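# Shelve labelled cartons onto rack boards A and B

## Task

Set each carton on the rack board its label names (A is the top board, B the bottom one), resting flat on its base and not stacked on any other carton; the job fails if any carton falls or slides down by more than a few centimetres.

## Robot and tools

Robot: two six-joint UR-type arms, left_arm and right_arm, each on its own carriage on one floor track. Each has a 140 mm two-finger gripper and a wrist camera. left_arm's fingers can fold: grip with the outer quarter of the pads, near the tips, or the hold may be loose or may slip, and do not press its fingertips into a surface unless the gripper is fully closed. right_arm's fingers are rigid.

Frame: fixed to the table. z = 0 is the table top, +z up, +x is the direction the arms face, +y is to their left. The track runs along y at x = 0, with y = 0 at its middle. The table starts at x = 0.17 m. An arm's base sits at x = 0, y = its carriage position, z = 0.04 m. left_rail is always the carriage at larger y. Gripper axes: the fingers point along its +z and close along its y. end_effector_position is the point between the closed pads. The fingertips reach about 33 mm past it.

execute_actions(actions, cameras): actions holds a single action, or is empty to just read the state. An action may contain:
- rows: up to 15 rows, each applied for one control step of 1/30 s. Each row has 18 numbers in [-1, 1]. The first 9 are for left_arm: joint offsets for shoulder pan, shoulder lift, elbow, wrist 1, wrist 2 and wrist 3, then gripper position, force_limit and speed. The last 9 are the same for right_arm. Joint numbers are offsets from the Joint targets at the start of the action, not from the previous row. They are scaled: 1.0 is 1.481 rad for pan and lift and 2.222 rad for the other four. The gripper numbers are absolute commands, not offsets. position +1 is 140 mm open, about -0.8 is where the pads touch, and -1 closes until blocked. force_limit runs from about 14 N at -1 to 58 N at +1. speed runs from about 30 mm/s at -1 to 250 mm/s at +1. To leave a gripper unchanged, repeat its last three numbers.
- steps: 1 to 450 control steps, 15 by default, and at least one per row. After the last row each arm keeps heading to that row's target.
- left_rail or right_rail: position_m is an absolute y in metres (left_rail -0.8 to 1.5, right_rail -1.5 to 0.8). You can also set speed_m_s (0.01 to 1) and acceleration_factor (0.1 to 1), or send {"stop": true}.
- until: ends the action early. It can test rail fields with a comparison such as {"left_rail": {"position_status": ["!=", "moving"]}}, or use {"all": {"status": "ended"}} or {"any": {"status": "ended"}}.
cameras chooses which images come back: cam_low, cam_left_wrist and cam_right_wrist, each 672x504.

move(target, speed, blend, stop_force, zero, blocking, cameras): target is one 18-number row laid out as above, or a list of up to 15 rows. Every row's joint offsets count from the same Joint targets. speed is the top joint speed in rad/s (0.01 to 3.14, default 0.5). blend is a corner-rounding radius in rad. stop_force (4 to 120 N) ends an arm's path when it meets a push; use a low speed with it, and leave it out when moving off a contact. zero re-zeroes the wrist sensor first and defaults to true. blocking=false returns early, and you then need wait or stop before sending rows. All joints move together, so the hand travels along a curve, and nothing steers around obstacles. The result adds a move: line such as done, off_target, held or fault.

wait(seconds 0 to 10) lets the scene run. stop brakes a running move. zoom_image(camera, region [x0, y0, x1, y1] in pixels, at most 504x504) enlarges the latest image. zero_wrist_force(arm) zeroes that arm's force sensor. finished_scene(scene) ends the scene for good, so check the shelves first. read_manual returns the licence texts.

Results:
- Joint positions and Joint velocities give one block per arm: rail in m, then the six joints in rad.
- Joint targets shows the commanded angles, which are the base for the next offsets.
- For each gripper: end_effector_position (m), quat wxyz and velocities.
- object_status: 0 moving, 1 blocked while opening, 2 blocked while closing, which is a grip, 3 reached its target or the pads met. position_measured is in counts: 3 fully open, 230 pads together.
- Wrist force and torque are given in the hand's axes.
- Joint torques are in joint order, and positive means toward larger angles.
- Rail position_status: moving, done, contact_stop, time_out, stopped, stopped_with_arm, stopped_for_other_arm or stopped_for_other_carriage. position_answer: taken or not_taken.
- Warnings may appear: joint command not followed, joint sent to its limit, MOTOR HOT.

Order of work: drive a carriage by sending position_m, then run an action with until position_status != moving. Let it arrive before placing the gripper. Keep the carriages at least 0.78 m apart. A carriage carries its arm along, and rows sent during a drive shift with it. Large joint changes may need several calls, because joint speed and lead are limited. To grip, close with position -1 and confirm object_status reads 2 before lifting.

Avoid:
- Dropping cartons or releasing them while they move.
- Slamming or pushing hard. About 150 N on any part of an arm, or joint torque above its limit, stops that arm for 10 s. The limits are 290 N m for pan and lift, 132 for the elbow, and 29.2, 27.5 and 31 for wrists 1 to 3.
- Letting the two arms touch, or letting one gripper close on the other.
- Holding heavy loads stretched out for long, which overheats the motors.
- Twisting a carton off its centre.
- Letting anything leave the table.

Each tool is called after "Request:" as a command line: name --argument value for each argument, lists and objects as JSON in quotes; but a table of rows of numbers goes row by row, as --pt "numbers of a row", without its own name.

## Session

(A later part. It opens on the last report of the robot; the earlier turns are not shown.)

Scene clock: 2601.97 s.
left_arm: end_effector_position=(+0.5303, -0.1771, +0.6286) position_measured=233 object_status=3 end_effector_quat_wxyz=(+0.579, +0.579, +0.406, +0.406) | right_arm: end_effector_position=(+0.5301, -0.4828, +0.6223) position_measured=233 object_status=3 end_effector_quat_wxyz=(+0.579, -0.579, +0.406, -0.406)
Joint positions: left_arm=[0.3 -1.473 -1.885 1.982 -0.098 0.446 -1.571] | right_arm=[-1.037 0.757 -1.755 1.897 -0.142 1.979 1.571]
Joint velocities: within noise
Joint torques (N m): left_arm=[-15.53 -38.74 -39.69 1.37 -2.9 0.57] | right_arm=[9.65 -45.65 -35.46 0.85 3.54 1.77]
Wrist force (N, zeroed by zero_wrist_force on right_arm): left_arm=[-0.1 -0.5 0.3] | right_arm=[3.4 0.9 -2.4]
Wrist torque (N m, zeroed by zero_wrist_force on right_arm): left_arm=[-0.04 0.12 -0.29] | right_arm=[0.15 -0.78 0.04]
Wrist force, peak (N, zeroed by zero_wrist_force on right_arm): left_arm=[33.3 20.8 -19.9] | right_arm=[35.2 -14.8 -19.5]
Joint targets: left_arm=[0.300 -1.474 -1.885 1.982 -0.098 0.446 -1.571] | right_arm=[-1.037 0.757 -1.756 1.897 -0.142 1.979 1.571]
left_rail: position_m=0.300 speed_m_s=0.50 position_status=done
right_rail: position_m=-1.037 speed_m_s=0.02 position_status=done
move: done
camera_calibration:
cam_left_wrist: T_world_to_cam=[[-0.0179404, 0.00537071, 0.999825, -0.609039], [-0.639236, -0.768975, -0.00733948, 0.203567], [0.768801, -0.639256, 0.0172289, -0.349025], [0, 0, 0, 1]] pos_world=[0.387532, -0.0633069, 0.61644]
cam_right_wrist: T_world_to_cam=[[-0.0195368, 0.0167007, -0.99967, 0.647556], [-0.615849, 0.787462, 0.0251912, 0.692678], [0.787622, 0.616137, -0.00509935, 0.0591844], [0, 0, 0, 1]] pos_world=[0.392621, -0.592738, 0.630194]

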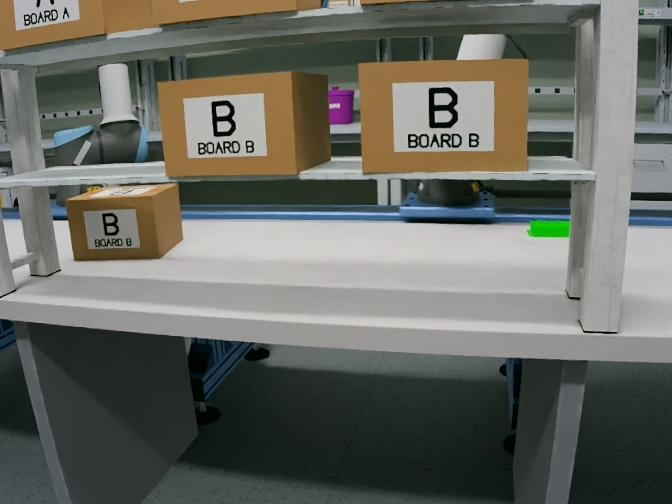

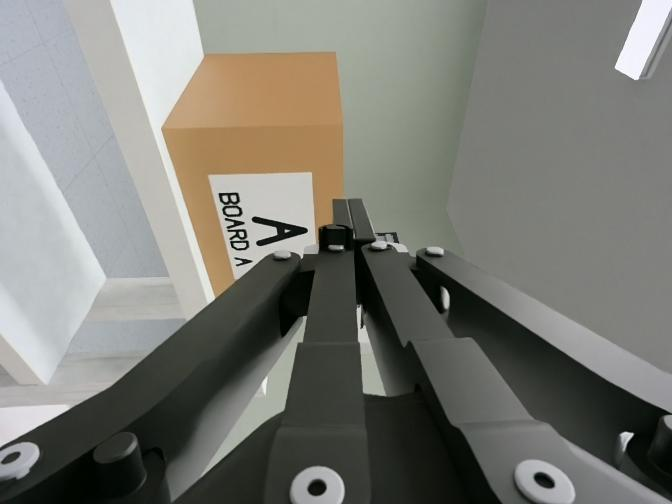

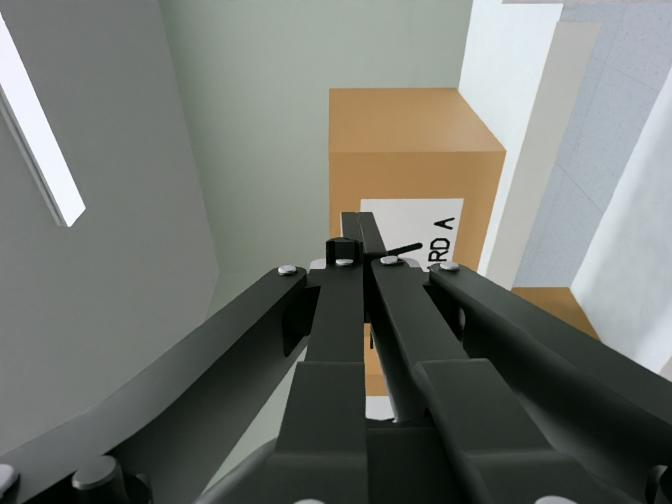

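Request:
execute_actions --actions '[{"right_rail": {"position_m": -1.05, "speed_m_s": 0.5, "acceleration_factor": 1}, "steps": 90, "until": {"right_rail": {"position_status": ["!=", "moving"]}}}]' --cameras '["cam_low"]'

Request:
zoom_image --camera "cam_low" --region '[40, 170, 240, 300]'

Scene clock: 2664.20 s.
left_arm: end_effector_position=(+0.5302, -0.1771, +0.6286) position_measured=233 object_status=3 end_effector_quat_wxyz=(+0.579, +0.579, +0.406, +0.406) | right_arm: end_effector_position=(+0.5300, -0.4958, +0.6224) position_measured=233 object_status=3 end_effector_quat_wxyz=(+0.579, -0.579, +0.406, -0.406)
Joint positions: left_arm=[0.3 -1.474 -1.885 1.982 -0.098 0.446 -1.571] | right_arm=[-1.05 0.757 -1.756 1.897 -0.142 1.979 1.571]
Joint velocities: within noise
Joint torques (N m): left_arm=[-15.69 -41.71 -44.74 1.12 -1.91 0.91] | right_arm=[10.3 -38.36 -41.4 0.13 3.12 1.74]
Wrist force (N, zeroed by zero_wrist_force on right_arm): left_arm=[-0.4 -0.3 0.3] | right_arm=[3.4 0.9 -2.7]
Wrist torque (N m, zeroed by zero_wrist_force on right_arm): left_arm=[0.01 0.17 -0.29] | right_arm=[0.16 -0.75 0.04]
Wrist force, peak (N, zeroed by zero_wrist_force on right_arm): left_arm=[0.1 -0.8 0.6] | right_arm=[4.7 1.1 -3.2]
Joint targets: left_arm=[0.300 -1.474 -1.885 1.982 -0.098 0.446 -1.571] | right_arm=[-1.050 0.757 -1.756 1.897 -0.142 1.979 1.571]
Tool commands: left_gripper/position=-1.0 left_gripper/force_limit=+0.0 left_gripper/speed=+0.0 right_gripper/position=-1.0 right_gripper/force_limit=+0.0 right_gripper/speed=+0.0
left_rail: position_m=0.300 speed_m_s=0.50 position_status=done
right_rail: position_m=-1.050 speed_m_s=0.50 position_status=done
Images, in order (width x height): cam_low 672x504.

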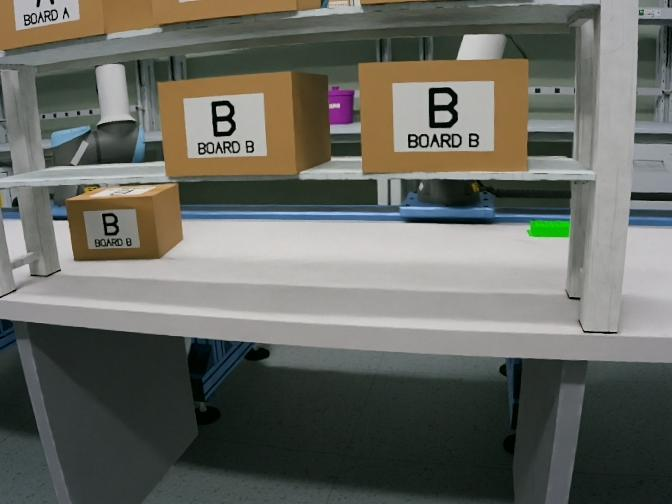

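Scaled by 2.520.

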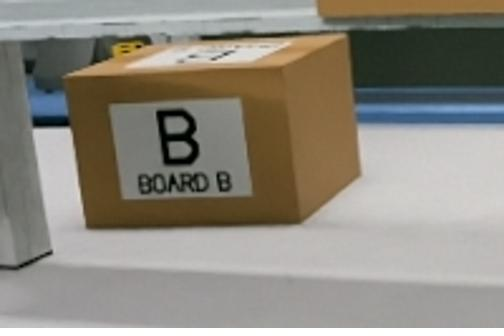

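Request:
move --target '[-0.144806, 0.366081, 0.046761, -0.29076, -0.186846, 0, -1, 0, 0, -0.409475, -0.076434, 0.309739, -0.258794, -0.363252, 0, -1, 0, 0]' --speed 0.5 --cameras '["cam_left_wrist", "cam_right_wrist"]'

Scene clock: 2723.50 s.
left_arm: end_effector_position=(+0.4444, -0.3262, +0.3114) position_measured=233 object_status=3 end_effector_quat_wxyz=(+0.536, +0.535, +0.462, +0.461) | right_arm: end_effector_position=(+0.5126, -0.6624, +0.3112) position_measured=233 object_status=3 end_effector_quat_wxyz=(+0.617, -0.617, +0.346, -0.346)
Joint positions: left_arm=[0.3 -1.688 -1.343 2.086 -0.744 0.031 -1.571] | right_arm=[-1.05 0.151 -1.869 2.586 -0.717 1.172 1.571]
Joint velocities: within noise
Joint torques (N m): left_arm=[-13.85 -39.35 -25.12 -2.6 -2.6 0.86] | right_arm=[-15.96 -21.9 -26.77 -6.84 -3.06 1.89]
Wrist force (N, zeroed by zero_wrist_force on right_arm): left_arm=[-0.1 -0.2 0.3] | right_arm=[3.4 1.1 -2.7]
Wrist torque (N m, zeroed by zero_wrist_force on right_arm): left_arm=[0.00 0.12 -0.28] | right_arm=[0.20 -0.65 0.03]
Wrist force, peak (N, zeroed by zero_wrist_force on right_arm): left_arm=[-1.0 -2.6 -0.9] | right_arm=[4.0 2.9 -4.0]
Joint targets: left_arm=[0.300 -1.688 -1.343 2.086 -0.744 0.031 -1.571] | right_arm=[-1.050 0.150 -1.869 2.586 -0.717 1.172 1.571]
left_rail: position_m=0.300 speed_m_s=0.50 position_status=done
right_rail: position_m=-1.050 speed_m_s=0.50 position_status=done
move: done
camera_calibration:
cam_left_wrist: T_world_to_cam=[[-0.0181157, 0.00162236, 0.999835, -0.293691], [-0.473173, -0.88094, -0.00714386, -0.078737], [0.880783, -0.473224, 0.0167265, -0.36826], [0, 0, 0, 1]] pos_world=[0.281781, -0.243156, 0.29924]
cam_right_wrist: T_world_to_cam=[[-0.0223969, 0.0124077, -0.999672, 0.337741], [-0.760406, 0.648963, 0.0250911, 0.813654], [0.649061, 0.760719, -0.00509988, 0.348833], [0, 0, 0, 1]] pos_world=[0.399859, -0.797586, 0.318994]
Images, in order (width x height): cam_left_wrist 672x504, cam_right_wrist 672x504.

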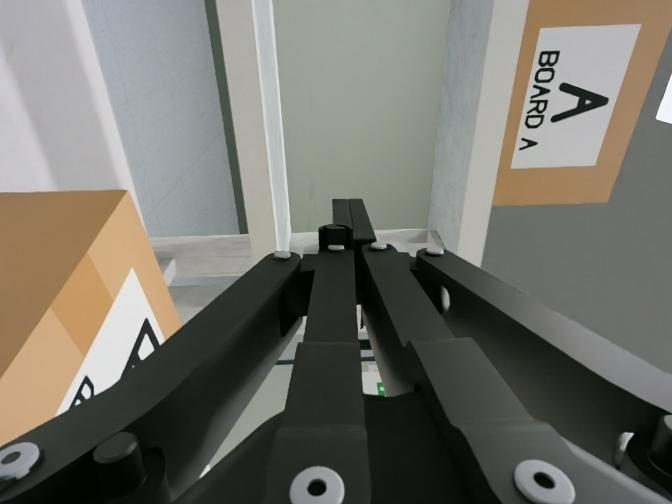

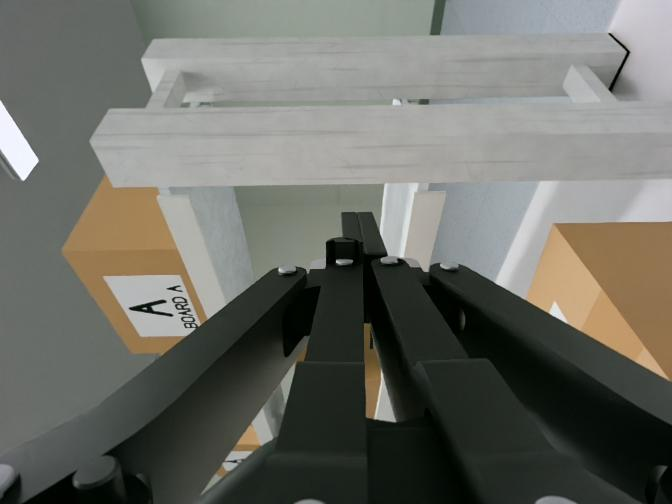

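Request:
move --target '[-0.004991, 0.174162, 0.03282, -0.148902, -0.011181, 0, -1, 0, 0, 0.003295, 0.351527, 0.052721, -0.28702, -0.005658, 0, -1, 0, 0]' --speed 0.4 --cameras '["cam_left_wrist", "cam_right_wrist"]'

Request:
zero_wrist_force --arm "right_arm"

Request:
zero_wrist_force --arm "left_arm"

Scene clock: 2790.23 s.
left_arm: end_effector_position=(+0.4410, -0.3204, +0.1404) position_measured=233 object_status=3 end_effector_quat_wxyz=(+0.532, +0.531, +0.467, +0.466) | right_arm: end_effector_position=(+0.5152, -0.6552, +0.1402) position_measured=233 object_status=3 end_effector_quat_wxyz=(+0.620, -0.620, +0.340, -0.340)
Joint positions: left_arm=[0.3 -1.695 -1.085 2.159 -1.074 0.006 -1.571] | right_arm=[-1.05 0.155 -1.348 2.703 -1.355 1.159 1.571]
Joint velocities: within noise
Joint torques (N m): left_arm=[-14.35 -46.95 -11.77 -2.43 -2.69 1.06] | right_arm=[9.67 -17.58 -2.77 -6.49 -2.93 1.86]
Wrist force (N, zeroed by zero_wrist_force on right_arm): left_arm=[-0.1 -0.3 0.3] | right_arm=[3.5 1.1 -2.9]
Wrist torque (N m, zeroed by zero_wrist_force on right_arm): left_arm=[0.01 0.13 -0.28] | right_arm=[0.20 -0.72 0.03]
Wrist force, peak (N, zeroed by zero_wrist_force on right_arm): left_arm=[0.2 -1.2 0.4] | right_arm=[3.6 2.1 -2.9]
Joint targets: left_arm=[0.300 -1.695 -1.085 2.159 -1.075 0.006 -1.571] | right_arm=[-1.050 0.155 -1.348 2.703 -1.355 1.159 1.571]
left_rail: position_m=0.300 speed_m_s=0.50 position_status=done
right_rail: position_m=-1.050 speed_m_s=0.50 position_status=done
move: done
camera_calibration:
cam_left_wrist: T_world_to_cam=[[-0.0181425, 0.00130636, 0.999835, -0.122981], [-0.457727, -0.889064, -0.00714405, -0.0858431], [0.888907, -0.457781, 0.0167278, -0.358242], [0, 0, 0, 1]] pos_world=[0.27692, -0.240156, 0.12834]
cam_right_wrist: T_world_to_cam=[[-0.0226737, 0.0119377, -0.999672, 0.166682], [-0.771615, 0.635595, 0.0250912, 0.812228], [0.635686, 0.77193, -0.00520001, 0.355082], [0, 0, 0, 1]] pos_world=[0.404786, -0.792336, 0.148094]
Images, in order (width x height): cam_left_wrist 672x504, cam_right_wrist 672x504.

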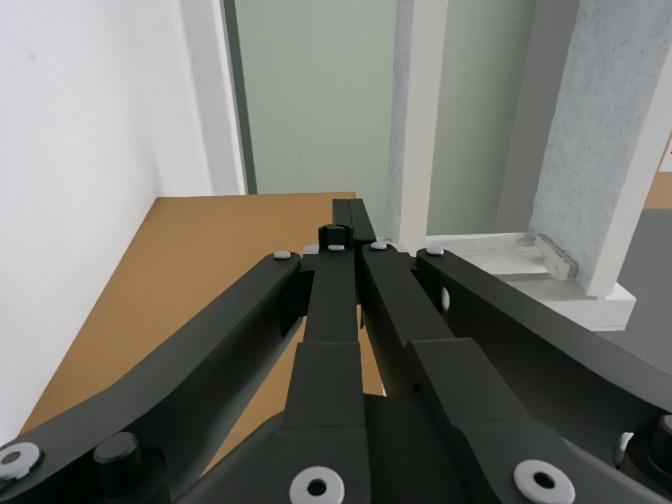

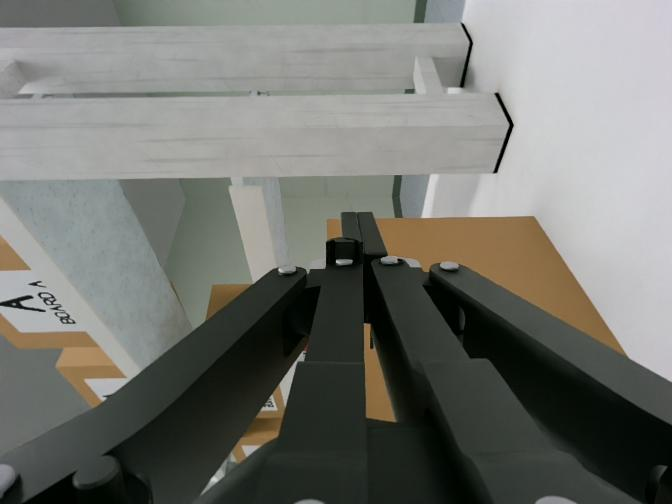

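Wrist force sensor zeroed.

Wrist force sensor zeroed.

Request:
move --target '[0.01788, 0.034523, -0.047176, 0.024166, 0.011917, 0, -1, 0, 0, 0.142605, 0.021341, -0.029851, 0.015627, 0.095049, 0, -1, 0, 0]' --speed 0.038 --stop_force 9 --cameras '["cam_left_wrist", "cam_right_wrist"]'

Scene clock: 2847.00 s.
left_arm: end_effector_position=(+0.4474, -0.3548, +0.1404) position_measured=233 object_status=3 end_effector_quat_wxyz=(+0.532, +0.531, +0.467, +0.466) | right_arm: end_effector_position=(+0.5072, -0.6168, +0.1402) position_measured=233 object_status=3 end_effector_quat_wxyz=(+0.620, -0.620, +0.340, -0.340)
Joint positions: left_arm=[0.3 -1.678 -1.05 2.088 -1.038 0.024 -1.571] | right_arm=[-1.05 0.3 -1.326 2.657 -1.331 1.304 1.571]
Joint velocities: within noise
Joint torques (N m): left_arm=[-12.45 -90.81 -17.11 -1.28 -1.21 1.2] | right_arm=[-10.23 -47.21 -5.07 -6.12 -5.76 2.16]
Wrist force (N, zeroed by zero_wrist_force): left_arm=[4.0 1.4 -4.7] | right_arm=[5.7 -2.9 -3.6]
Wrist torque (N m, zeroed by zero_wrist_force): left_arm=[-0.08 0.10 -0.02] | right_arm=[0.14 0.22 0.04]
Wrist force, peak (N, zeroed by zero_wrist_force): left_arm=[10.0 2.3 -8.1] | right_arm=[10.3 -1.3 -10.0]
Joint targets: left_arm=[0.300 -1.678 -1.050 2.088 -1.038 0.024 -1.571] | right_arm=[-1.050 0.300 -1.326 2.657 -1.331 1.304 1.571]
left_rail: position_m=0.300 speed_m_s=0.50 position_status=done
right_rail: position_m=-1.050 speed_m_s=0.50 position_status=done
move: contact (left_arm, right_arm); left_arm: the elbow is farthest, 0.034 rad from its target; right_arm: the shoulder pan is farthest, 0.066 rad from its target
camera_calibration:
cam_left_wrist: T_world_to_cam=[[-0.0182345, 0.00112663, 0.999833, -0.122742], [-0.457602, -0.889127, -0.00734366, -0.113525], [0.88897, -0.45766, 0.0167283, -0.379662], [0, 0, 0, 1]] pos_world=[0.28332, -0.274556, 0.128239]
cam_right_wrist: T_world_to_cam=[[-0.0227506, 0.0120016, -0.999669, 0.16602], [-0.771613, 0.635593, 0.0251911, 0.781634], [0.635685, 0.771931, -0.00519949, 0.330525], [0, 0, 0, 1]] pos_world=[0.396786, -0.753936, 0.147994]
Images, in order (width x height): cam_left_wrist 672x504, cam_right_wrist 672x504.

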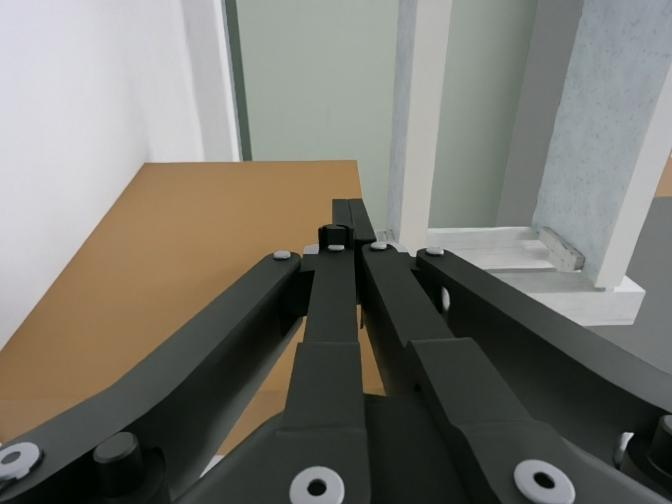

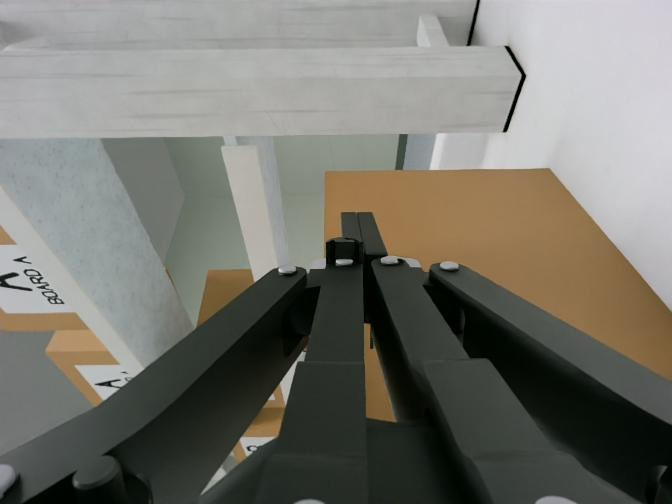

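Request:
move --target '[0.000846, 0.001633, -0.002231, 0.001143, 0.000564, 0, -1, 0, 0, 0.006745, 0.001009, -0.001412, 0.000739, 0.004496, 0, -1, 0, 0]' --speed 0.015 --cameras '["cam_left_wrist", "cam_right_wrist"]'

Scene clock: 2912.33 s.
left_arm: end_effector_position=(+0.4479, -0.3571, +0.1404) position_measured=233 object_status=3 end_effector_quat_wxyz=(+0.532, +0.531, +0.467, +0.466) | right_arm: end_effector_position=(+0.5064, -0.6142, +0.1402) position_measured=233 object_status=3 end_effector_quat_wxyz=(+0.620, -0.620, +0.340, -0.340)
Joint positions: left_arm=[0.3 -1.676 -1.048 2.083 -1.036 0.025 -1.571] | right_arm=[-1.05 0.31 -1.325 2.654 -1.329 1.314 1.571]
Joint velocities: within noise
Joint torques (N m): left_arm=[8.82 -47.92 -46.88 1.35 11.97 1.24] | right_arm=[28.55 -22.54 -22.73 0.53 -3.79 2.17]
Wrist force (N, zeroed by zero_wrist_force): left_arm=[22.1 12.5 -16.4] | right_arm=[29.5 -1.2 -14.2]
Wrist torque (N m, zeroed by zero_wrist_force): left_arm=[-0.34 0.66 -0.18] | right_arm=[0.14 0.74 0.04]
Wrist force, peak (N, zeroed by zero_wrist_force): left_arm=[22.1 12.5 -16.4] | right_arm=[29.1 -2.3 -15.0]
Joint targets: left_arm=[0.300 -1.676 -1.048 2.083 -1.036 0.025 -1.571] | right_arm=[-1.050 0.310 -1.325 2.654 -1.329 1.314 1.571]
left_rail: position_m=0.300 speed_m_s=0.50 position_status=done
right_rail: position_m=-1.050 speed_m_s=0.50 position_status=done
move: done
camera_calibration:
cam_left_wrist: T_world_to_cam=[[-0.0181449, 0.00107882, 0.999835, -0.122869], [-0.457404, -0.889229, -0.00734146, -0.115425], [0.889074, -0.457462, 0.0166285, -0.381123], [0, 0, 0, 1]] pos_world=[0.283821, -0.276856, 0.128339]
cam_right_wrist: T_world_to_cam=[[-0.0227501, 0.0120059, -0.999669, 0.166074], [-0.771524, 0.635702, 0.0251927, 0.779408], [0.635794, 0.771842, -0.00519942, 0.328917], [0, 0, 0, 1]] pos_world=[0.395987, -0.751337, 0.148094]
Images, in order (width x height): cam_left_wrist 672x504, cam_right_wrist 672x504.

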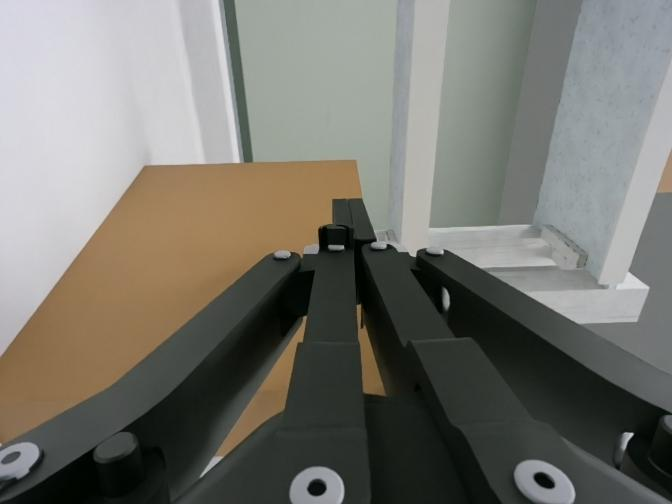

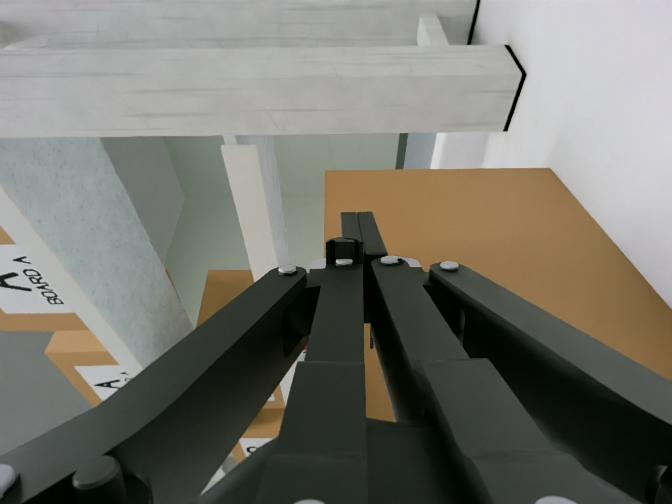

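Request:
execute_actions --actions '[{"right_rail": {"position_m": -1.0488, "speed_m_s": 0.02, "acceleration_factor": 0.2}, "steps": 30, "until": {"right_rail": {"position_status": ["!=", "moving"]}}}]' --cameras '[]'

Scene clock: 2920.67 s.
left_arm: end_effector_position=(+0.4479, -0.3572, +0.1404) position_measured=233 object_status=3 end_effector_quat_wxyz=(+0.532, +0.531, +0.467, +0.466) | right_arm: end_effector_position=(+0.5064, -0.6129, +0.1402) position_measured=233 object_status=3 end_effector_quat_wxyz=(+0.620, -0.620, +0.340, -0.340)
Joint positions: left_arm=[0.3 -1.676 -1.048 2.083 -1.036 0.025 -1.571] | right_arm=[-1.049 0.31 -1.325 2.654 -1.329 1.314 1.571]
Joint velocities: within noise
Joint torques (N m): left_arm=[0.9 -45.91 -43.99 -0.52 13.25 1.16] | right_arm=[28.84 -22.94 -19.42 0.03 -7.41 2.17]
Wrist force (N, zeroed by zero_wrist_force): left_arm=[28.2 14.2 -14.1] | right_arm=[41.4 -3.0 -17.6]
Wrist torque (N m, zeroed by zero_wrist_force): left_arm=[-0.35 0.89 -0.20] | right_arm=[0.25 0.93 0.05]
Wrist force, peak (N, zeroed by zero_wrist_force): left_arm=[28.2 14.2 -14.1] | right_arm=[41.4 -3.0 -17.6]
Joint targets: left_arm=[0.300 -1.676 -1.048 2.083 -1.036 0.025 -1.571] | right_arm=[-1.049 0.310 -1.325 2.654 -1.329 1.314 1.571]
Tool commands: left_gripper/position=-1.0 left_gripper/force_limit=+0.0 left_gripper/speed=+0.0 right_gripper/position=-1.0 right_gripper/force_limit=+0.0 right_gripper/speed=+0.0
left_rail: position_m=0.300 speed_m_s=0.50 position_status=done
right_rail: position_m=-1.049 speed_m_s=0.02 position_status=done
No camera images: "cameras" was empty.

Request:
move --target '[0, -0.012961, -0.000802, 0.009441, 0, 0, -1, 0, 0, -0.000011, -0.027205, -0.001488, 0.019621, -0.000007, 0, -1, 0, 0]' --speed 0.03 --cameras '["cam_low"]'

Scene clock: 3035.67 s.
left_arm: end_effector_position=(+0.4479, -0.3572, +0.1523) position_measured=233 object_status=3 end_effector_quat_wxyz=(+0.532, +0.531, +0.467, +0.466) | right_arm: end_effector_position=(+0.5064, -0.6128, +0.1522) position_measured=233 object_status=3 end_effector_quat_wxyz=(+0.620, -0.620, +0.340, -0.340)
Joint positions: left_arm=[0.3 -1.676 -1.067 2.081 -1.015 0.025 -1.571] | right_arm=[-1.049 0.31 -1.365 2.651 -1.286 1.314 1.571]
Joint velocities: within noise
Joint torques (N m): left_arm=[-11.25 -99.9 -60.17 0 12.94 1.12] | right_arm=[18.2 -56.14 -27.2 -1.82 -4.66 2.09]
Wrist force (N, zeroed by zero_wrist_force): left_arm=[33.5 -7.9 -11.7] | right_arm=[34.0 8.0 -10.9]
Wrist torque (N m, zeroed by zero_wrist_force): left_arm=[0.28 1.21 0.06] | right_arm=[-0.23 0.88 -0.03]
Wrist force, peak (N, zeroed by zero_wrist_force): left_arm=[34.2 -8.0 -12.0] | right_arm=[41.6 -2.8 -18.2]
Joint targets: left_arm=[0.300 -1.676 -1.067 2.081 -1.015 0.025 -1.571] | right_arm=[-1.049 0.310 -1.365 2.651 -1.286 1.314 1.571]
left_rail: position_m=0.300 speed_m_s=0.50 position_status=done
right_rail: position_m=-1.049 speed_m_s=0.02 position_status=done
move: done
Images, in order (width x height): cam_low 672x504.

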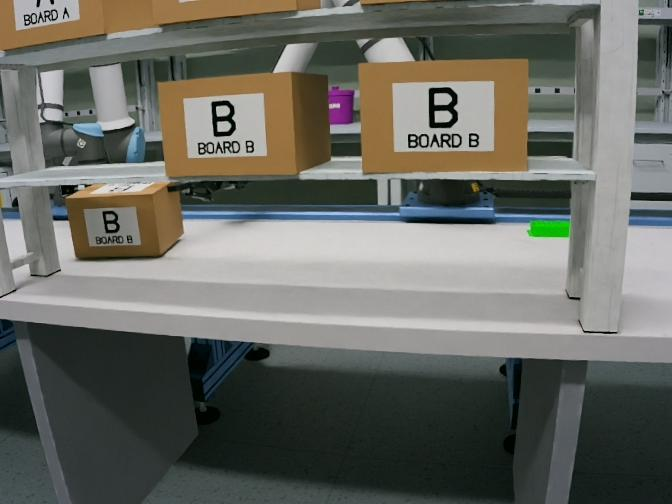

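Request:
execute_actions --actions '[{"right_rail": {"position_m": -1.0483, "speed_m_s": 0.02, "acceleration_factor": 0.2}, "steps": 30, "until": {"right_rail": {"position_status": ["!=", "moving"]}}}]' --cameras '["cam_left_wrist", "cam_right_wrist"]'

Scene clock: 3045.57 s.
left_arm: end_effector_position=(+0.4479, -0.3572, +0.1524) position_measured=233 object_status=3 end_effector_quat_wxyz=(+0.532, +0.531, +0.467, +0.466) | right_arm: end_effector_position=(+0.5064, -0.6124, +0.1522) position_measured=233 object_status=3 end_effector_quat_wxyz=(+0.620, -0.620, +0.340, -0.340)
Joint positions: left_arm=[0.3 -1.676 -1.067 2.081 -1.015 0.025 -1.571] | right_arm=[-1.048 0.31 -1.365 2.651 -1.286 1.314 1.571]
Joint velocities: within noise
Joint torques (N m): left_arm=[-21.84 -97.72 -55.88 -0.47 12.84 1.43] | right_arm=[7.8 -51.43 -19.67 -2.21 -5.55 2.09]
Wrist force (N, zeroed by zero_wrist_force): left_arm=[36.5 -8.6 -13.0] | right_arm=[37.0 8.3 -11.9]
Wrist torque (N m, zeroed by zero_wrist_force): left_arm=[0.23 1.27 0.05] | right_arm=[-0.29 0.98 -0.03]
Wrist force, peak (N, zeroed by zero_wrist_force): left_arm=[36.5 -8.6 -13.0] | right_arm=[37.1 8.8 -11.9]
Joint targets: left_arm=[0.300 -1.676 -1.067 2.081 -1.015 0.025 -1.571] | right_arm=[-1.048 0.310 -1.365 2.651 -1.286 1.314 1.571]
Tool commands: left_gripper/position=-1.0 left_gripper/force_limit=+0.0 left_gripper/speed=+0.0 right_gripper/position=-1.0 right_gripper/force_limit=+0.0 right_gripper/speed=+0.0
left_rail: position_m=0.300 speed_m_s=0.50 position_status=done
right_rail: position_m=-1.048 speed_m_s=0.02 position_status=done
camera_calibration:
cam_left_wrist: T_world_to_cam=[[-0.0182346, 0.00112746, 0.999833, -0.134828], [-0.457524, -0.889167, -0.00734148, -0.115375], [0.889011, -0.457581, 0.0167294, -0.381397], [0, 0, 0, 1]] pos_world=[0.283821, -0.276956, 0.140339]
cam_right_wrist: T_world_to_cam=[[-0.0227506, 0.0120016, -0.999669, 0.178045], [-0.771613, 0.635593, 0.0251911, 0.777915], [0.635685, 0.771931, -0.00519949, 0.3277], [0, 0, 0, 1]] pos_world=[0.395986, -0.749536, 0.160094]
Images, in order (width x height): cam_left_wrist 672x504, cam_right_wrist 672x504.

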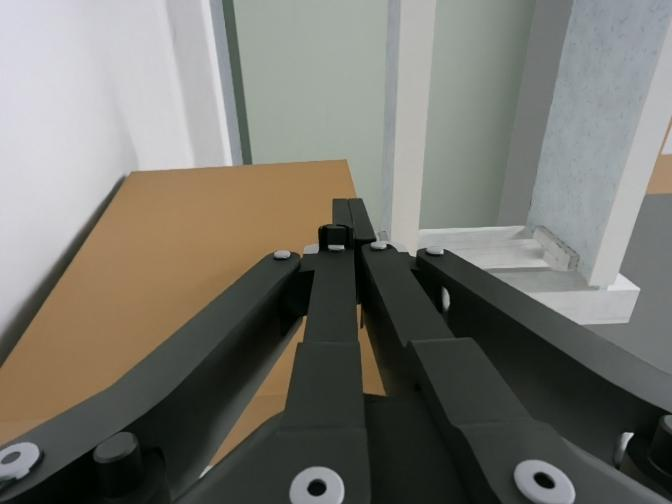

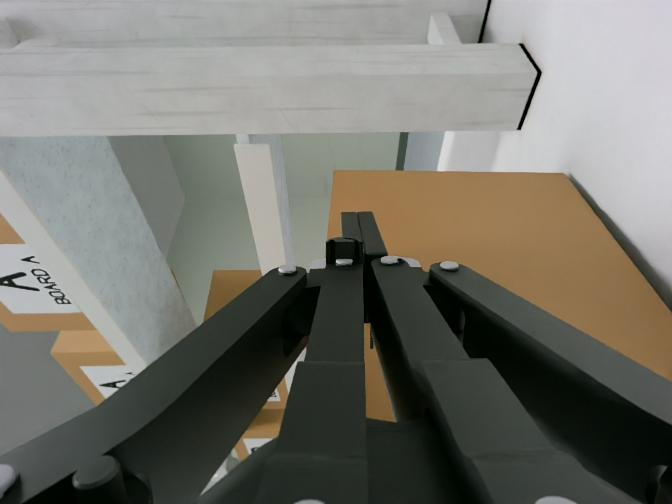

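Request:
move --pt "0.001284 -0.07328 0.029694 0.019149 0.01722 0 -1 0 0 0.086252 -0.068835 -0.026048 0.071927 0.073852 0 -1 0 0" --pt "0.003452 -0.149757 0.055023 0.044792 0.035029 0 -1 0 0 0.165223 -0.115859 -0.057534 0.134756 0.142852 0 -1 0 0" --pt "0.006677 -0.229379 0.075543 0.077342 0.053543 0 -1 0 0 0.236042 -0.144816 -0.093049 0.189572 0.206418 0 -1 0 0" --pt "0.01133 -0.310539 0.090851 0.116129 0.073008 0 -1 0 0 0.299264 -0.158992 -0.132115 0.238086 0.264921 0 -1 0 0" --pt "0.017731 -0.392016 0.100532 0.160753 0.093639 0 -1 0 0 0.355088 -0.161788 -0.17402 0.281855 0.318493 0 -1 0 0" --pt "0.026203 -0.472592 0.104175 0.210816 0.115649 0 -1 0 0 0.403713 -0.156602 -0.218055 0.322433 0.367266 0 -1 0 0" --speed 0.12 --blend '[0.012, 0.012, 0.012, 0.012, 0.012, 0]'

Scene clock: 3085.07 s.
left_arm: end_effector_position=(+0.4693, -0.1963, +0.4054) position_measured=233 object_status=3 end_effector_quat_wxyz=(+0.579, +0.579, +0.406, +0.406) | right_arm: end_effector_position=(+0.4691, -0.4580, +0.4052) position_measured=233 object_status=3 end_effector_quat_wxyz=(+0.579, -0.579, +0.406, -0.406)
Joint positions: left_arm=[0.3 -1.638 -1.767 2.312 -0.546 0.282 -1.571] | right_arm=[-1.048 0.908 -1.597 2.167 -0.57 2.13 1.571]
Joint velocities: within noise
Joint torques (N m): left_arm=[-3.24 -44.14 -50.94 -1.3 17.9 1.38] | right_arm=[29.33 -28.34 -59.7 -3.26 -3.75 2.07]
Wrist force (N, zeroed by zero_wrist_force): left_arm=[30.2 -8.5 -10.7] | right_arm=[30.9 8.8 -10.1]
Wrist torque (N m, zeroed by zero_wrist_force): left_arm=[0.27 1.11 0.05] | right_arm=[-0.20 0.74 -0.07]
Wrist force, peak (N, zeroed by zero_wrist_force): left_arm=[37.7 -7.7 -13.3] | right_arm=[38.3 9.2 -12.0]
Joint targets: left_arm=[0.300 -1.637 -1.767 2.312 -0.546 0.282 -1.571] | right_arm=[-1.048 0.908 -1.597 2.166 -0.569 2.130 1.571]
left_rail: position_m=0.300 speed_m_s=0.50 position_status=done
right_rail: position_m=-1.048 speed_m_s=0.02 position_status=done
move: done
camera_calibration:
cam_left_wrist: T_world_to_cam=[[-0.0177117, 0.00517468, 0.99983, -0.386964], [-0.63913, -0.769064, -0.00734166, 0.148066], [0.768895, -0.639151, 0.0169287, -0.310383], [0, 0, 0, 1]] pos_world=[0.326432, -0.0825068, 0.393239]
cam_right_wrist: T_world_to_cam=[[-0.0195999, 0.0167785, -0.999667, 0.428987], [-0.61591, 0.787411, 0.0252917, 0.641079], [0.787573, 0.6162, -0.00509914, 0.0909558], [0, 0, 0, 1]] pos_world=[0.331621, -0.568037, 0.413094]

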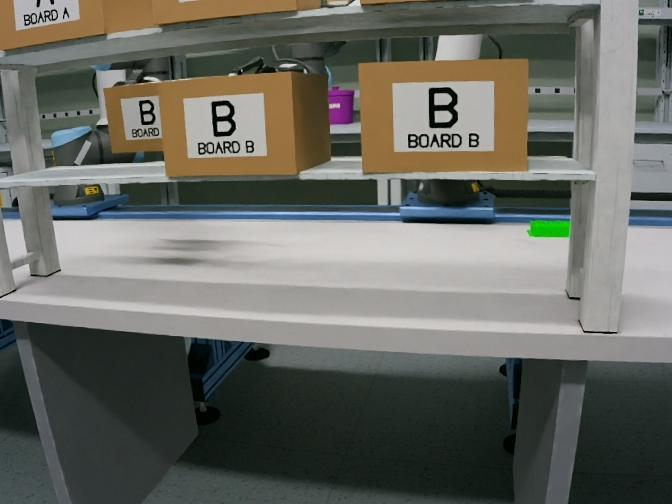

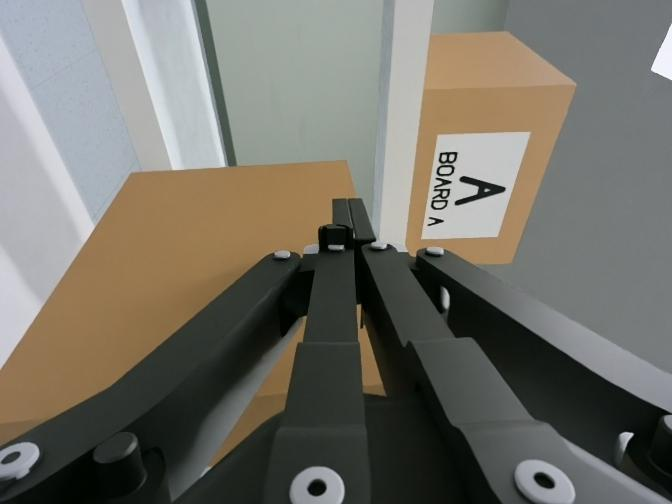

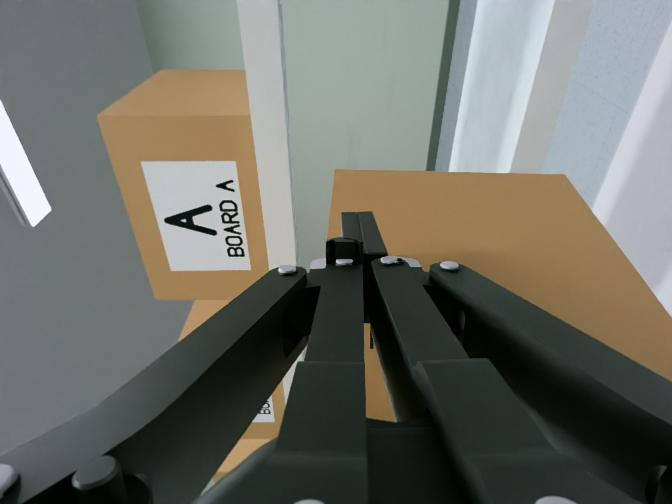

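Request:
execute_actions --actions '[{"right_rail": {"position_m": -1.0475, "speed_m_s": 0.02, "acceleration_factor": 0.2}, "steps": 30, "until": {"right_rail": {"position_status": ["!=", "moving"]}}}]' --cameras '[]'

Scene clock: 3090.87 s.
left_arm: end_effector_position=(+0.4693, -0.1963, +0.4055) position_measured=233 object_status=3 end_effector_quat_wxyz=(+0.579, +0.579, +0.406, +0.406) | right_arm: end_effector_position=(+0.4691, -0.4572, +0.4053) position_measured=233 object_status=3 end_effector_quat_wxyz=(+0.579, -0.579, +0.406, -0.406)
Joint positions: left_arm=[0.3 -1.637 -1.767 2.312 -0.546 0.282 -1.571] | right_arm=[-1.048 0.908 -1.597 2.166 -0.569 2.13 1.571]
Joint velocities: within noise
Joint torques (N m): left_arm=[-5.59 -41.62 -55.93 -1.46 16.6 1.44] | right_arm=[24.87 -30.79 -54.73 -3.44 -5.91 2.03]
Wrist force (N, zeroed by zero_wrist_force): left_arm=[35.0 -8.3 -12.1] | right_arm=[35.9 8.7 -11.7]
Wrist torque (N m, zeroed by zero_wrist_force): left_arm=[0.34 1.34 0.04] | right_arm=[-0.30 0.89 -0.07]
Wrist force, peak (N, zeroed by zero_wrist_force): left_arm=[35.6 -8.1 -12.0] | right_arm=[35.9 8.7 -11.7]
Joint targets: left_arm=[0.300 -1.637 -1.767 2.312 -0.546 0.282 -1.571] | right_arm=[-1.047 0.908 -1.597 2.166 -0.569 2.130 1.571]
Tool commands: left_gripper/position=-1.0 left_gripper/force_limit=+0.0 left_gripper/speed=+0.0 right_gripper/position=-1.0 right_gripper/force_limit=+0.0 right_gripper/speed=+0.0
left_rail: position_m=0.300 speed_m_s=0.50 position_status=done
right_rail: position_m=-1.048 speed_m_s=0.02 position_status=done
No camera images: "cameras" was empty.

Request:
move --pt "0.090105 0.029414 -0.015234 -0.004371 0.060056 0 -1 0 0 -0.055333 0.020789 -0.013626 -0.00023 -0.03688 0 -1 0 0" --pt "0.173839 0.063176 -0.034216 -0.007891 0.115866 0 -1 0 0 -0.104277 0.045772 -0.030813 0.000305 -0.069502 0 -1 0 0" --pt "0.250071 0.100296 -0.056669 -0.01018 0.166676 0 -1 0 0 -0.147667 0.074298 -0.051376 0.001855 -0.098423 0 -1 0 0" --pt "0.318464 0.139787 -0.082311 -0.010859 0.212262 0 -1 0 0 -0.186125 0.10572 -0.075133 0.004669 -0.124055 0 -1 0 0" --pt "0.379341 0.180659 -0.110865 -0.009548 0.252837 0 -1 0 0 -0.220019 0.139389 -0.1019 0.008995 -0.146646 0 -1 0 0" --pt "0.433492 0.221924 -0.142048 -0.005868 0.28893 0 -1 0 0 -0.249487 0.174655 -0.131494 0.015084 -0.166288 0 -1 0 0" --speed 0.095 --blend '[0.012, 0.012, 0.012, 0.012, 0.012, 0]'

Scene clock: 3149.37 s.
left_arm: end_effector_position=(+0.7739, -0.1961, +0.4057) position_measured=233 object_status=3 end_effector_quat_wxyz=(+0.579, +0.579, +0.406, +0.406) | right_arm: end_effector_position=(+0.7737, -0.4572, +0.4053) position_measured=233 object_status=3 end_effector_quat_wxyz=(+0.579, -0.579, +0.406, -0.406)
Joint positions: left_arm=[0.3 -0.996 -1.439 1.997 -0.559 0.924 -1.571] | right_arm=[-1.047 0.539 -1.339 1.874 -0.536 1.761 1.571]
Joint velocities: within noise
Joint torques (N m): left_arm=[-14.41 -36.22 -74.44 -2.76 17.48 1.14] | right_arm=[10.64 -59.41 -59.37 -3.05 -18.08 2.04]
Wrist force (N, zeroed by zero_wrist_force): left_arm=[31.2 -9.0 -11.5] | right_arm=[31.9 8.5 -10.5]
Wrist torque (N m, zeroed by zero_wrist_force): left_arm=[0.26 1.09 0.04] | right_arm=[-0.41 0.76 -0.06]
Wrist force, peak (N, zeroed by zero_wrist_force): left_arm=[42.7 -7.7 -14.7] | right_arm=[43.4 8.9 -13.7]
Joint targets: left_arm=[0.300 -0.995 -1.439 1.997 -0.559 0.924 -1.571] | right_arm=[-1.047 0.539 -1.338 1.874 -0.536 1.761 1.571]
left_rail: position_m=0.300 speed_m_s=0.50 position_status=done
right_rail: position_m=-1.047 position_m_goal=-1.048 speed_m_s=0.02 position_status=done
move: done
camera_calibration:
cam_left_wrist: T_world_to_cam=[[-0.018342, 0.00504951, 0.999819, -0.381476], [-0.639056, -0.76912, -0.00783929, 0.343111], [0.768941, -0.639084, 0.0173341, -0.544727], [0, 0, 0, 1]] pos_world=[0.631133, -0.0823067, 0.393539]
cam_right_wrist: T_world_to_cam=[[-0.0196158, 0.0166395, -0.999669, 0.434976], [-0.615847, 0.787463, 0.0251917, 0.828084], [0.787622, 0.616137, -0.00519935, -0.149457], [0, 0, 0, 1]] pos_world=[0.636221, -0.567238, 0.413194]

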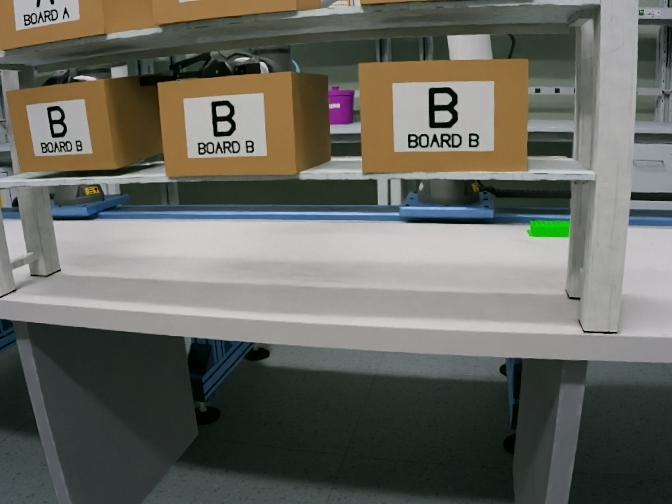

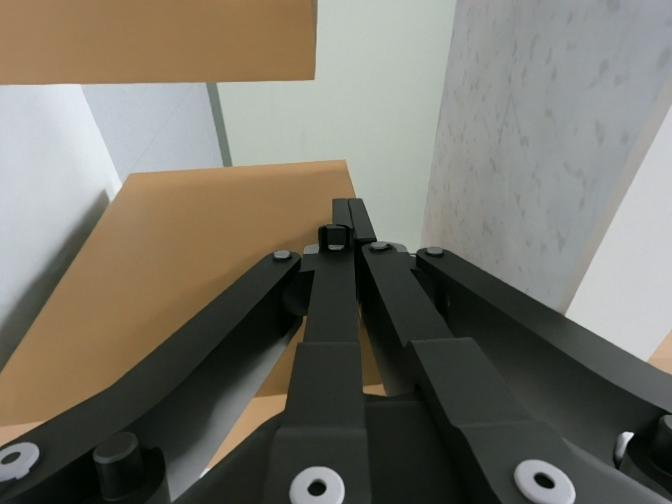

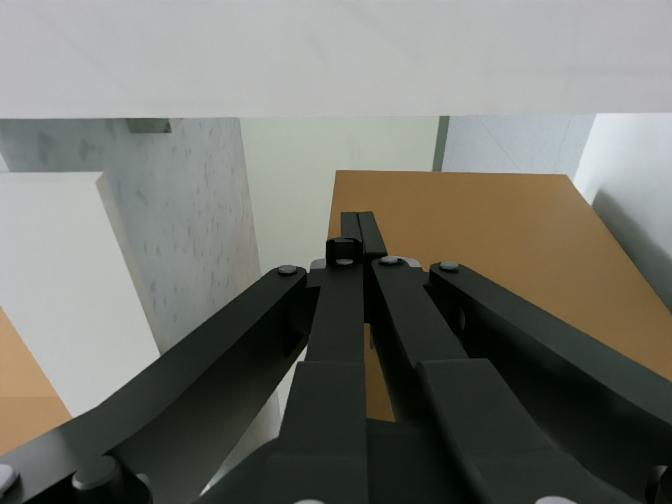

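Request:
move --pt "0 0.00988 0.006302 -0.012887 0 0 -1 0 0 0 0.009068 0.006006 -0.01205 0 0 -1 0 0" --pt "0 0.012627 0.00792 -0.016336 0 0 -1 0 0 0 0.011582 0.007545 -0.015265 0 0 -1 0 0" --speed '[0.03, 0.01]' --blend '[0.001, 0]' --cameras '["cam_low"]'

Request:
zoom_image --camera "cam_low" --region '[0, 60, 200, 200]'

Scene clock: 3164.80 s.
left_arm: end_effector_position=(+0.7741, -0.1961, +0.3868) position_measured=233 object_status=3 end_effector_quat_wxyz=(+0.579, +0.579, +0.406, +0.406) | right_arm: end_effector_position=(+0.7738, -0.4572, +0.3864) position_measured=233 object_status=3 end_effector_quat_wxyz=(+0.579, -0.579, +0.406, -0.406)
Joint positions: left_arm=[0.3 -0.995 -1.42 2.014 -0.595 0.924 -1.571] | right_arm=[-1.047 0.539 -1.321 1.891 -0.57 1.761 1.571]
Joint velocities: within noise
Joint torques (N m): left_arm=[-15.37 -36.6 -50.89 -11.61 16.84 1.53] | right_arm=[12.95 -58.74 -42.14 -13.53 -16.53 2.01]
Wrist force (N, zeroed by zero_wrist_force): left_arm=[31.3 -6.1 -11.7] | right_arm=[31.9 8.1 -10.2]
Wrist torque (N m, zeroed by zero_wrist_force): left_arm=[0.11 1.07 0.04] | right_arm=[-0.29 0.77 -0.09]
Wrist force, peak (N, zeroed by zero_wrist_force): left_arm=[31.6 -8.3 -11.2] | right_arm=[31.8 8.7 -10.7]
Joint targets: left_arm=[0.300 -0.995 -1.420 2.014 -0.596 0.924 -1.571] | right_arm=[-1.047 0.539 -1.321 1.891 -0.570 1.761 1.571]
left_rail: position_m=0.300 speed_m_s=0.50 position_status=done
right_rail: position_m=-1.047 position_m_goal=-1.048 speed_m_s=0.02 position_status=done
move: done
Images, in order (width x height): cam_low 672x504.

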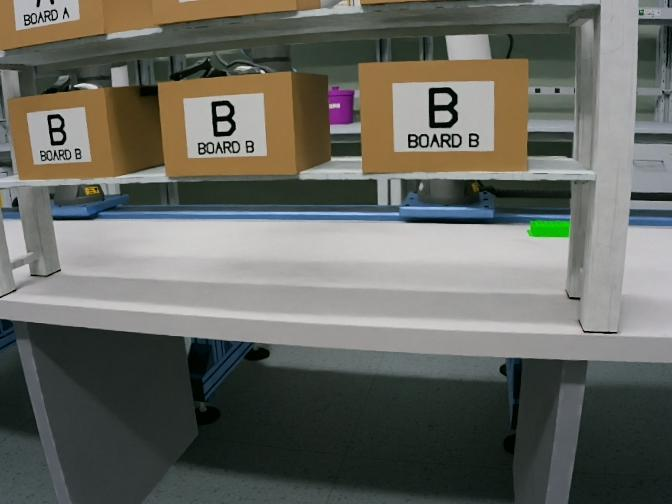

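Scaled by 2.520.

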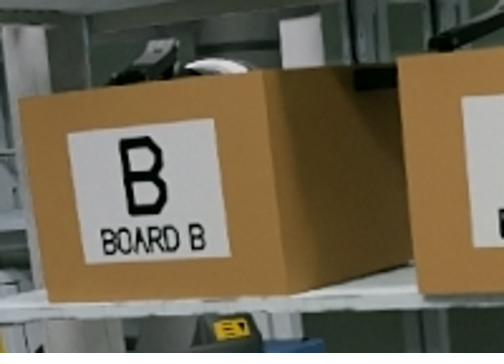

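Request:
move --target '[0, 0.001716, 0.001012, -0.002156, 0, 0, -1, 0, 0, 0, 0.001571, 0.000962, -0.002009, 0, 0, -1, 0, 0]' --speed 0.01 --cameras '["cam_left_wrist", "cam_right_wrist"]'

Scene clock: 3172.10 s.
left_arm: end_effector_position=(+0.7741, -0.1961, +0.3843) position_measured=233 object_status=3 end_effector_quat_wxyz=(+0.579, +0.579, +0.406, +0.406) | right_arm: end_effector_position=(+0.7738, -0.4572, +0.3839) position_measured=233 object_status=3 end_effector_quat_wxyz=(+0.579, -0.579, +0.406, -0.406)
Joint positions: left_arm=[0.3 -0.995 -1.417 2.017 -0.6 0.924 -1.571] | right_arm=[-1.047 0.539 -1.319 1.893 -0.574 1.761 1.571]
Joint velocities: within noise
Joint torques (N m): left_arm=[-15.15 -35.64 -48.71 -11.67 15.75 1.64] | right_arm=[13.77 -60.4 -41.68 -14.1 -15.81 2.28]
Wrist force (N, zeroed by zero_wrist_force): left_arm=[31.3 -4.3 -12.2] | right_arm=[31.9 7.7 -10.3]
Wrist torque (N m, zeroed by zero_wrist_force): left_arm=[0.05 1.05 0.03] | right_arm=[-0.28 0.76 -0.10]
Wrist force, peak (N, zeroed by zero_wrist_force): left_arm=[32.0 -5.5 -12.0] | right_arm=[32.2 8.4 -10.3]
Joint targets: left_arm=[0.300 -0.995 -1.417 2.017 -0.600 0.924 -1.571] | right_arm=[-1.047 0.539 -1.319 1.893 -0.574 1.761 1.571]
left_rail: position_m=0.300 speed_m_s=0.50 position_status=done
right_rail: position_m=-1.047 position_m_goal=-1.048 speed_m_s=0.02 position_status=done
move: done
camera_calibration:
cam_left_wrist: T_world_to_cam=[[-0.0183398, 0.00504827, 0.999819, -0.360079], [-0.639007, -0.769161, -0.00783776, 0.342972], [0.768982, -0.639035, 0.0173322, -0.544454], [0, 0, 0, 1]] pos_world=[0.631233, -0.0823067, 0.372139]
cam_right_wrist: T_world_to_cam=[[-0.0196153, 0.0166407, -0.999669, 0.413585], [-0.615798, 0.787501, 0.025192, 0.828676], [0.78766, 0.616089, -0.00519975, -0.149698], [0, 0, 0, 1]] pos_world=[0.636321, -0.567238, 0.391794]
Images, in order (width x height): cam_left_wrist 672x504, cam_right_wrist 672x504.

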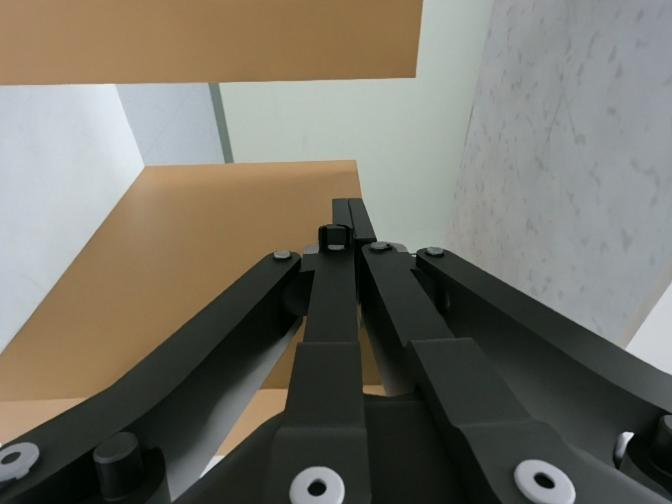

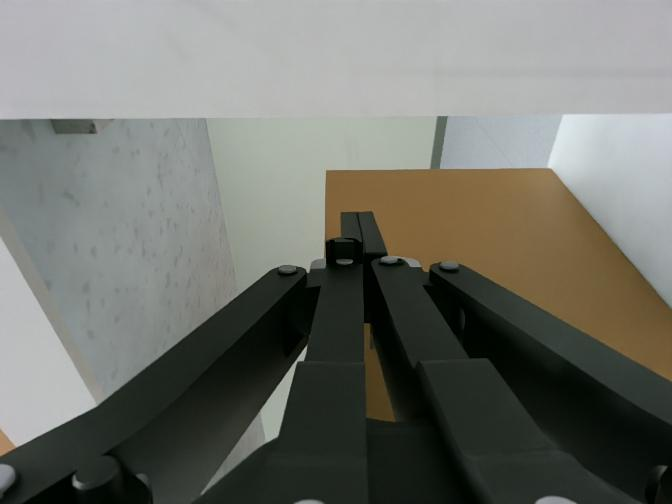

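Request:
move --target '[0, 0.00103, 0.000607, -0.001293, 0, 0, -1, 0, 0, 0, 0.000943, 0.000577, -0.001206, 0, 0, -1, 0, 0]' --speed 0.01 --cameras '[]'

Scene clock: 3178.83 s.
left_arm: end_effector_position=(+0.7741, -0.1961, +0.3829) position_measured=233 object_status=3 end_effector_quat_wxyz=(+0.580, +0.579, +0.406, +0.406) | right_arm: end_effector_position=(+0.7738, -0.4572, +0.3825) position_measured=233 object_status=3 end_effector_quat_wxyz=(+0.579, -0.579, +0.406, -0.406)
Joint positions: left_arm=[0.3 -0.995 -1.416 2.018 -0.603 0.924 -1.571] | right_arm=[-1.047 0.539 -1.318 1.894 -0.577 1.761 1.571]
Joint velocities: within noise
Joint torques (N m): left_arm=[-19.99 -19 -36.8 -5.41 15.44 1.2] | right_arm=[16.83 -51.56 -38.66 -10.84 -14.75 2]
Wrist force (N, zeroed by zero_wrist_force): left_arm=[31.4 11.8 -16.2] | right_arm=[35.9 1.5 -14.6]
Wrist torque (N m, zeroed by zero_wrist_force): left_arm=[-0.34 1.01 -0.18] | right_arm=[-0.06 0.86 -0.02]
Wrist force, peak (N, zeroed by zero_wrist_force): left_arm=[31.4 11.8 -16.2] | right_arm=[35.9 1.5 -14.6]
Joint targets: left_arm=[0.300 -0.995 -1.416 2.018 -0.603 0.924 -1.571] | right_arm=[-1.047 0.539 -1.318 1.894 -0.577 1.761 1.571]
left_rail: position_m=0.300 speed_m_s=0.50 position_status=done
right_rail: position_m=-1.047 position_m_goal=-1.048 speed_m_s=0.02 position_status=done
move: done
No camera images: "cameras" was empty.


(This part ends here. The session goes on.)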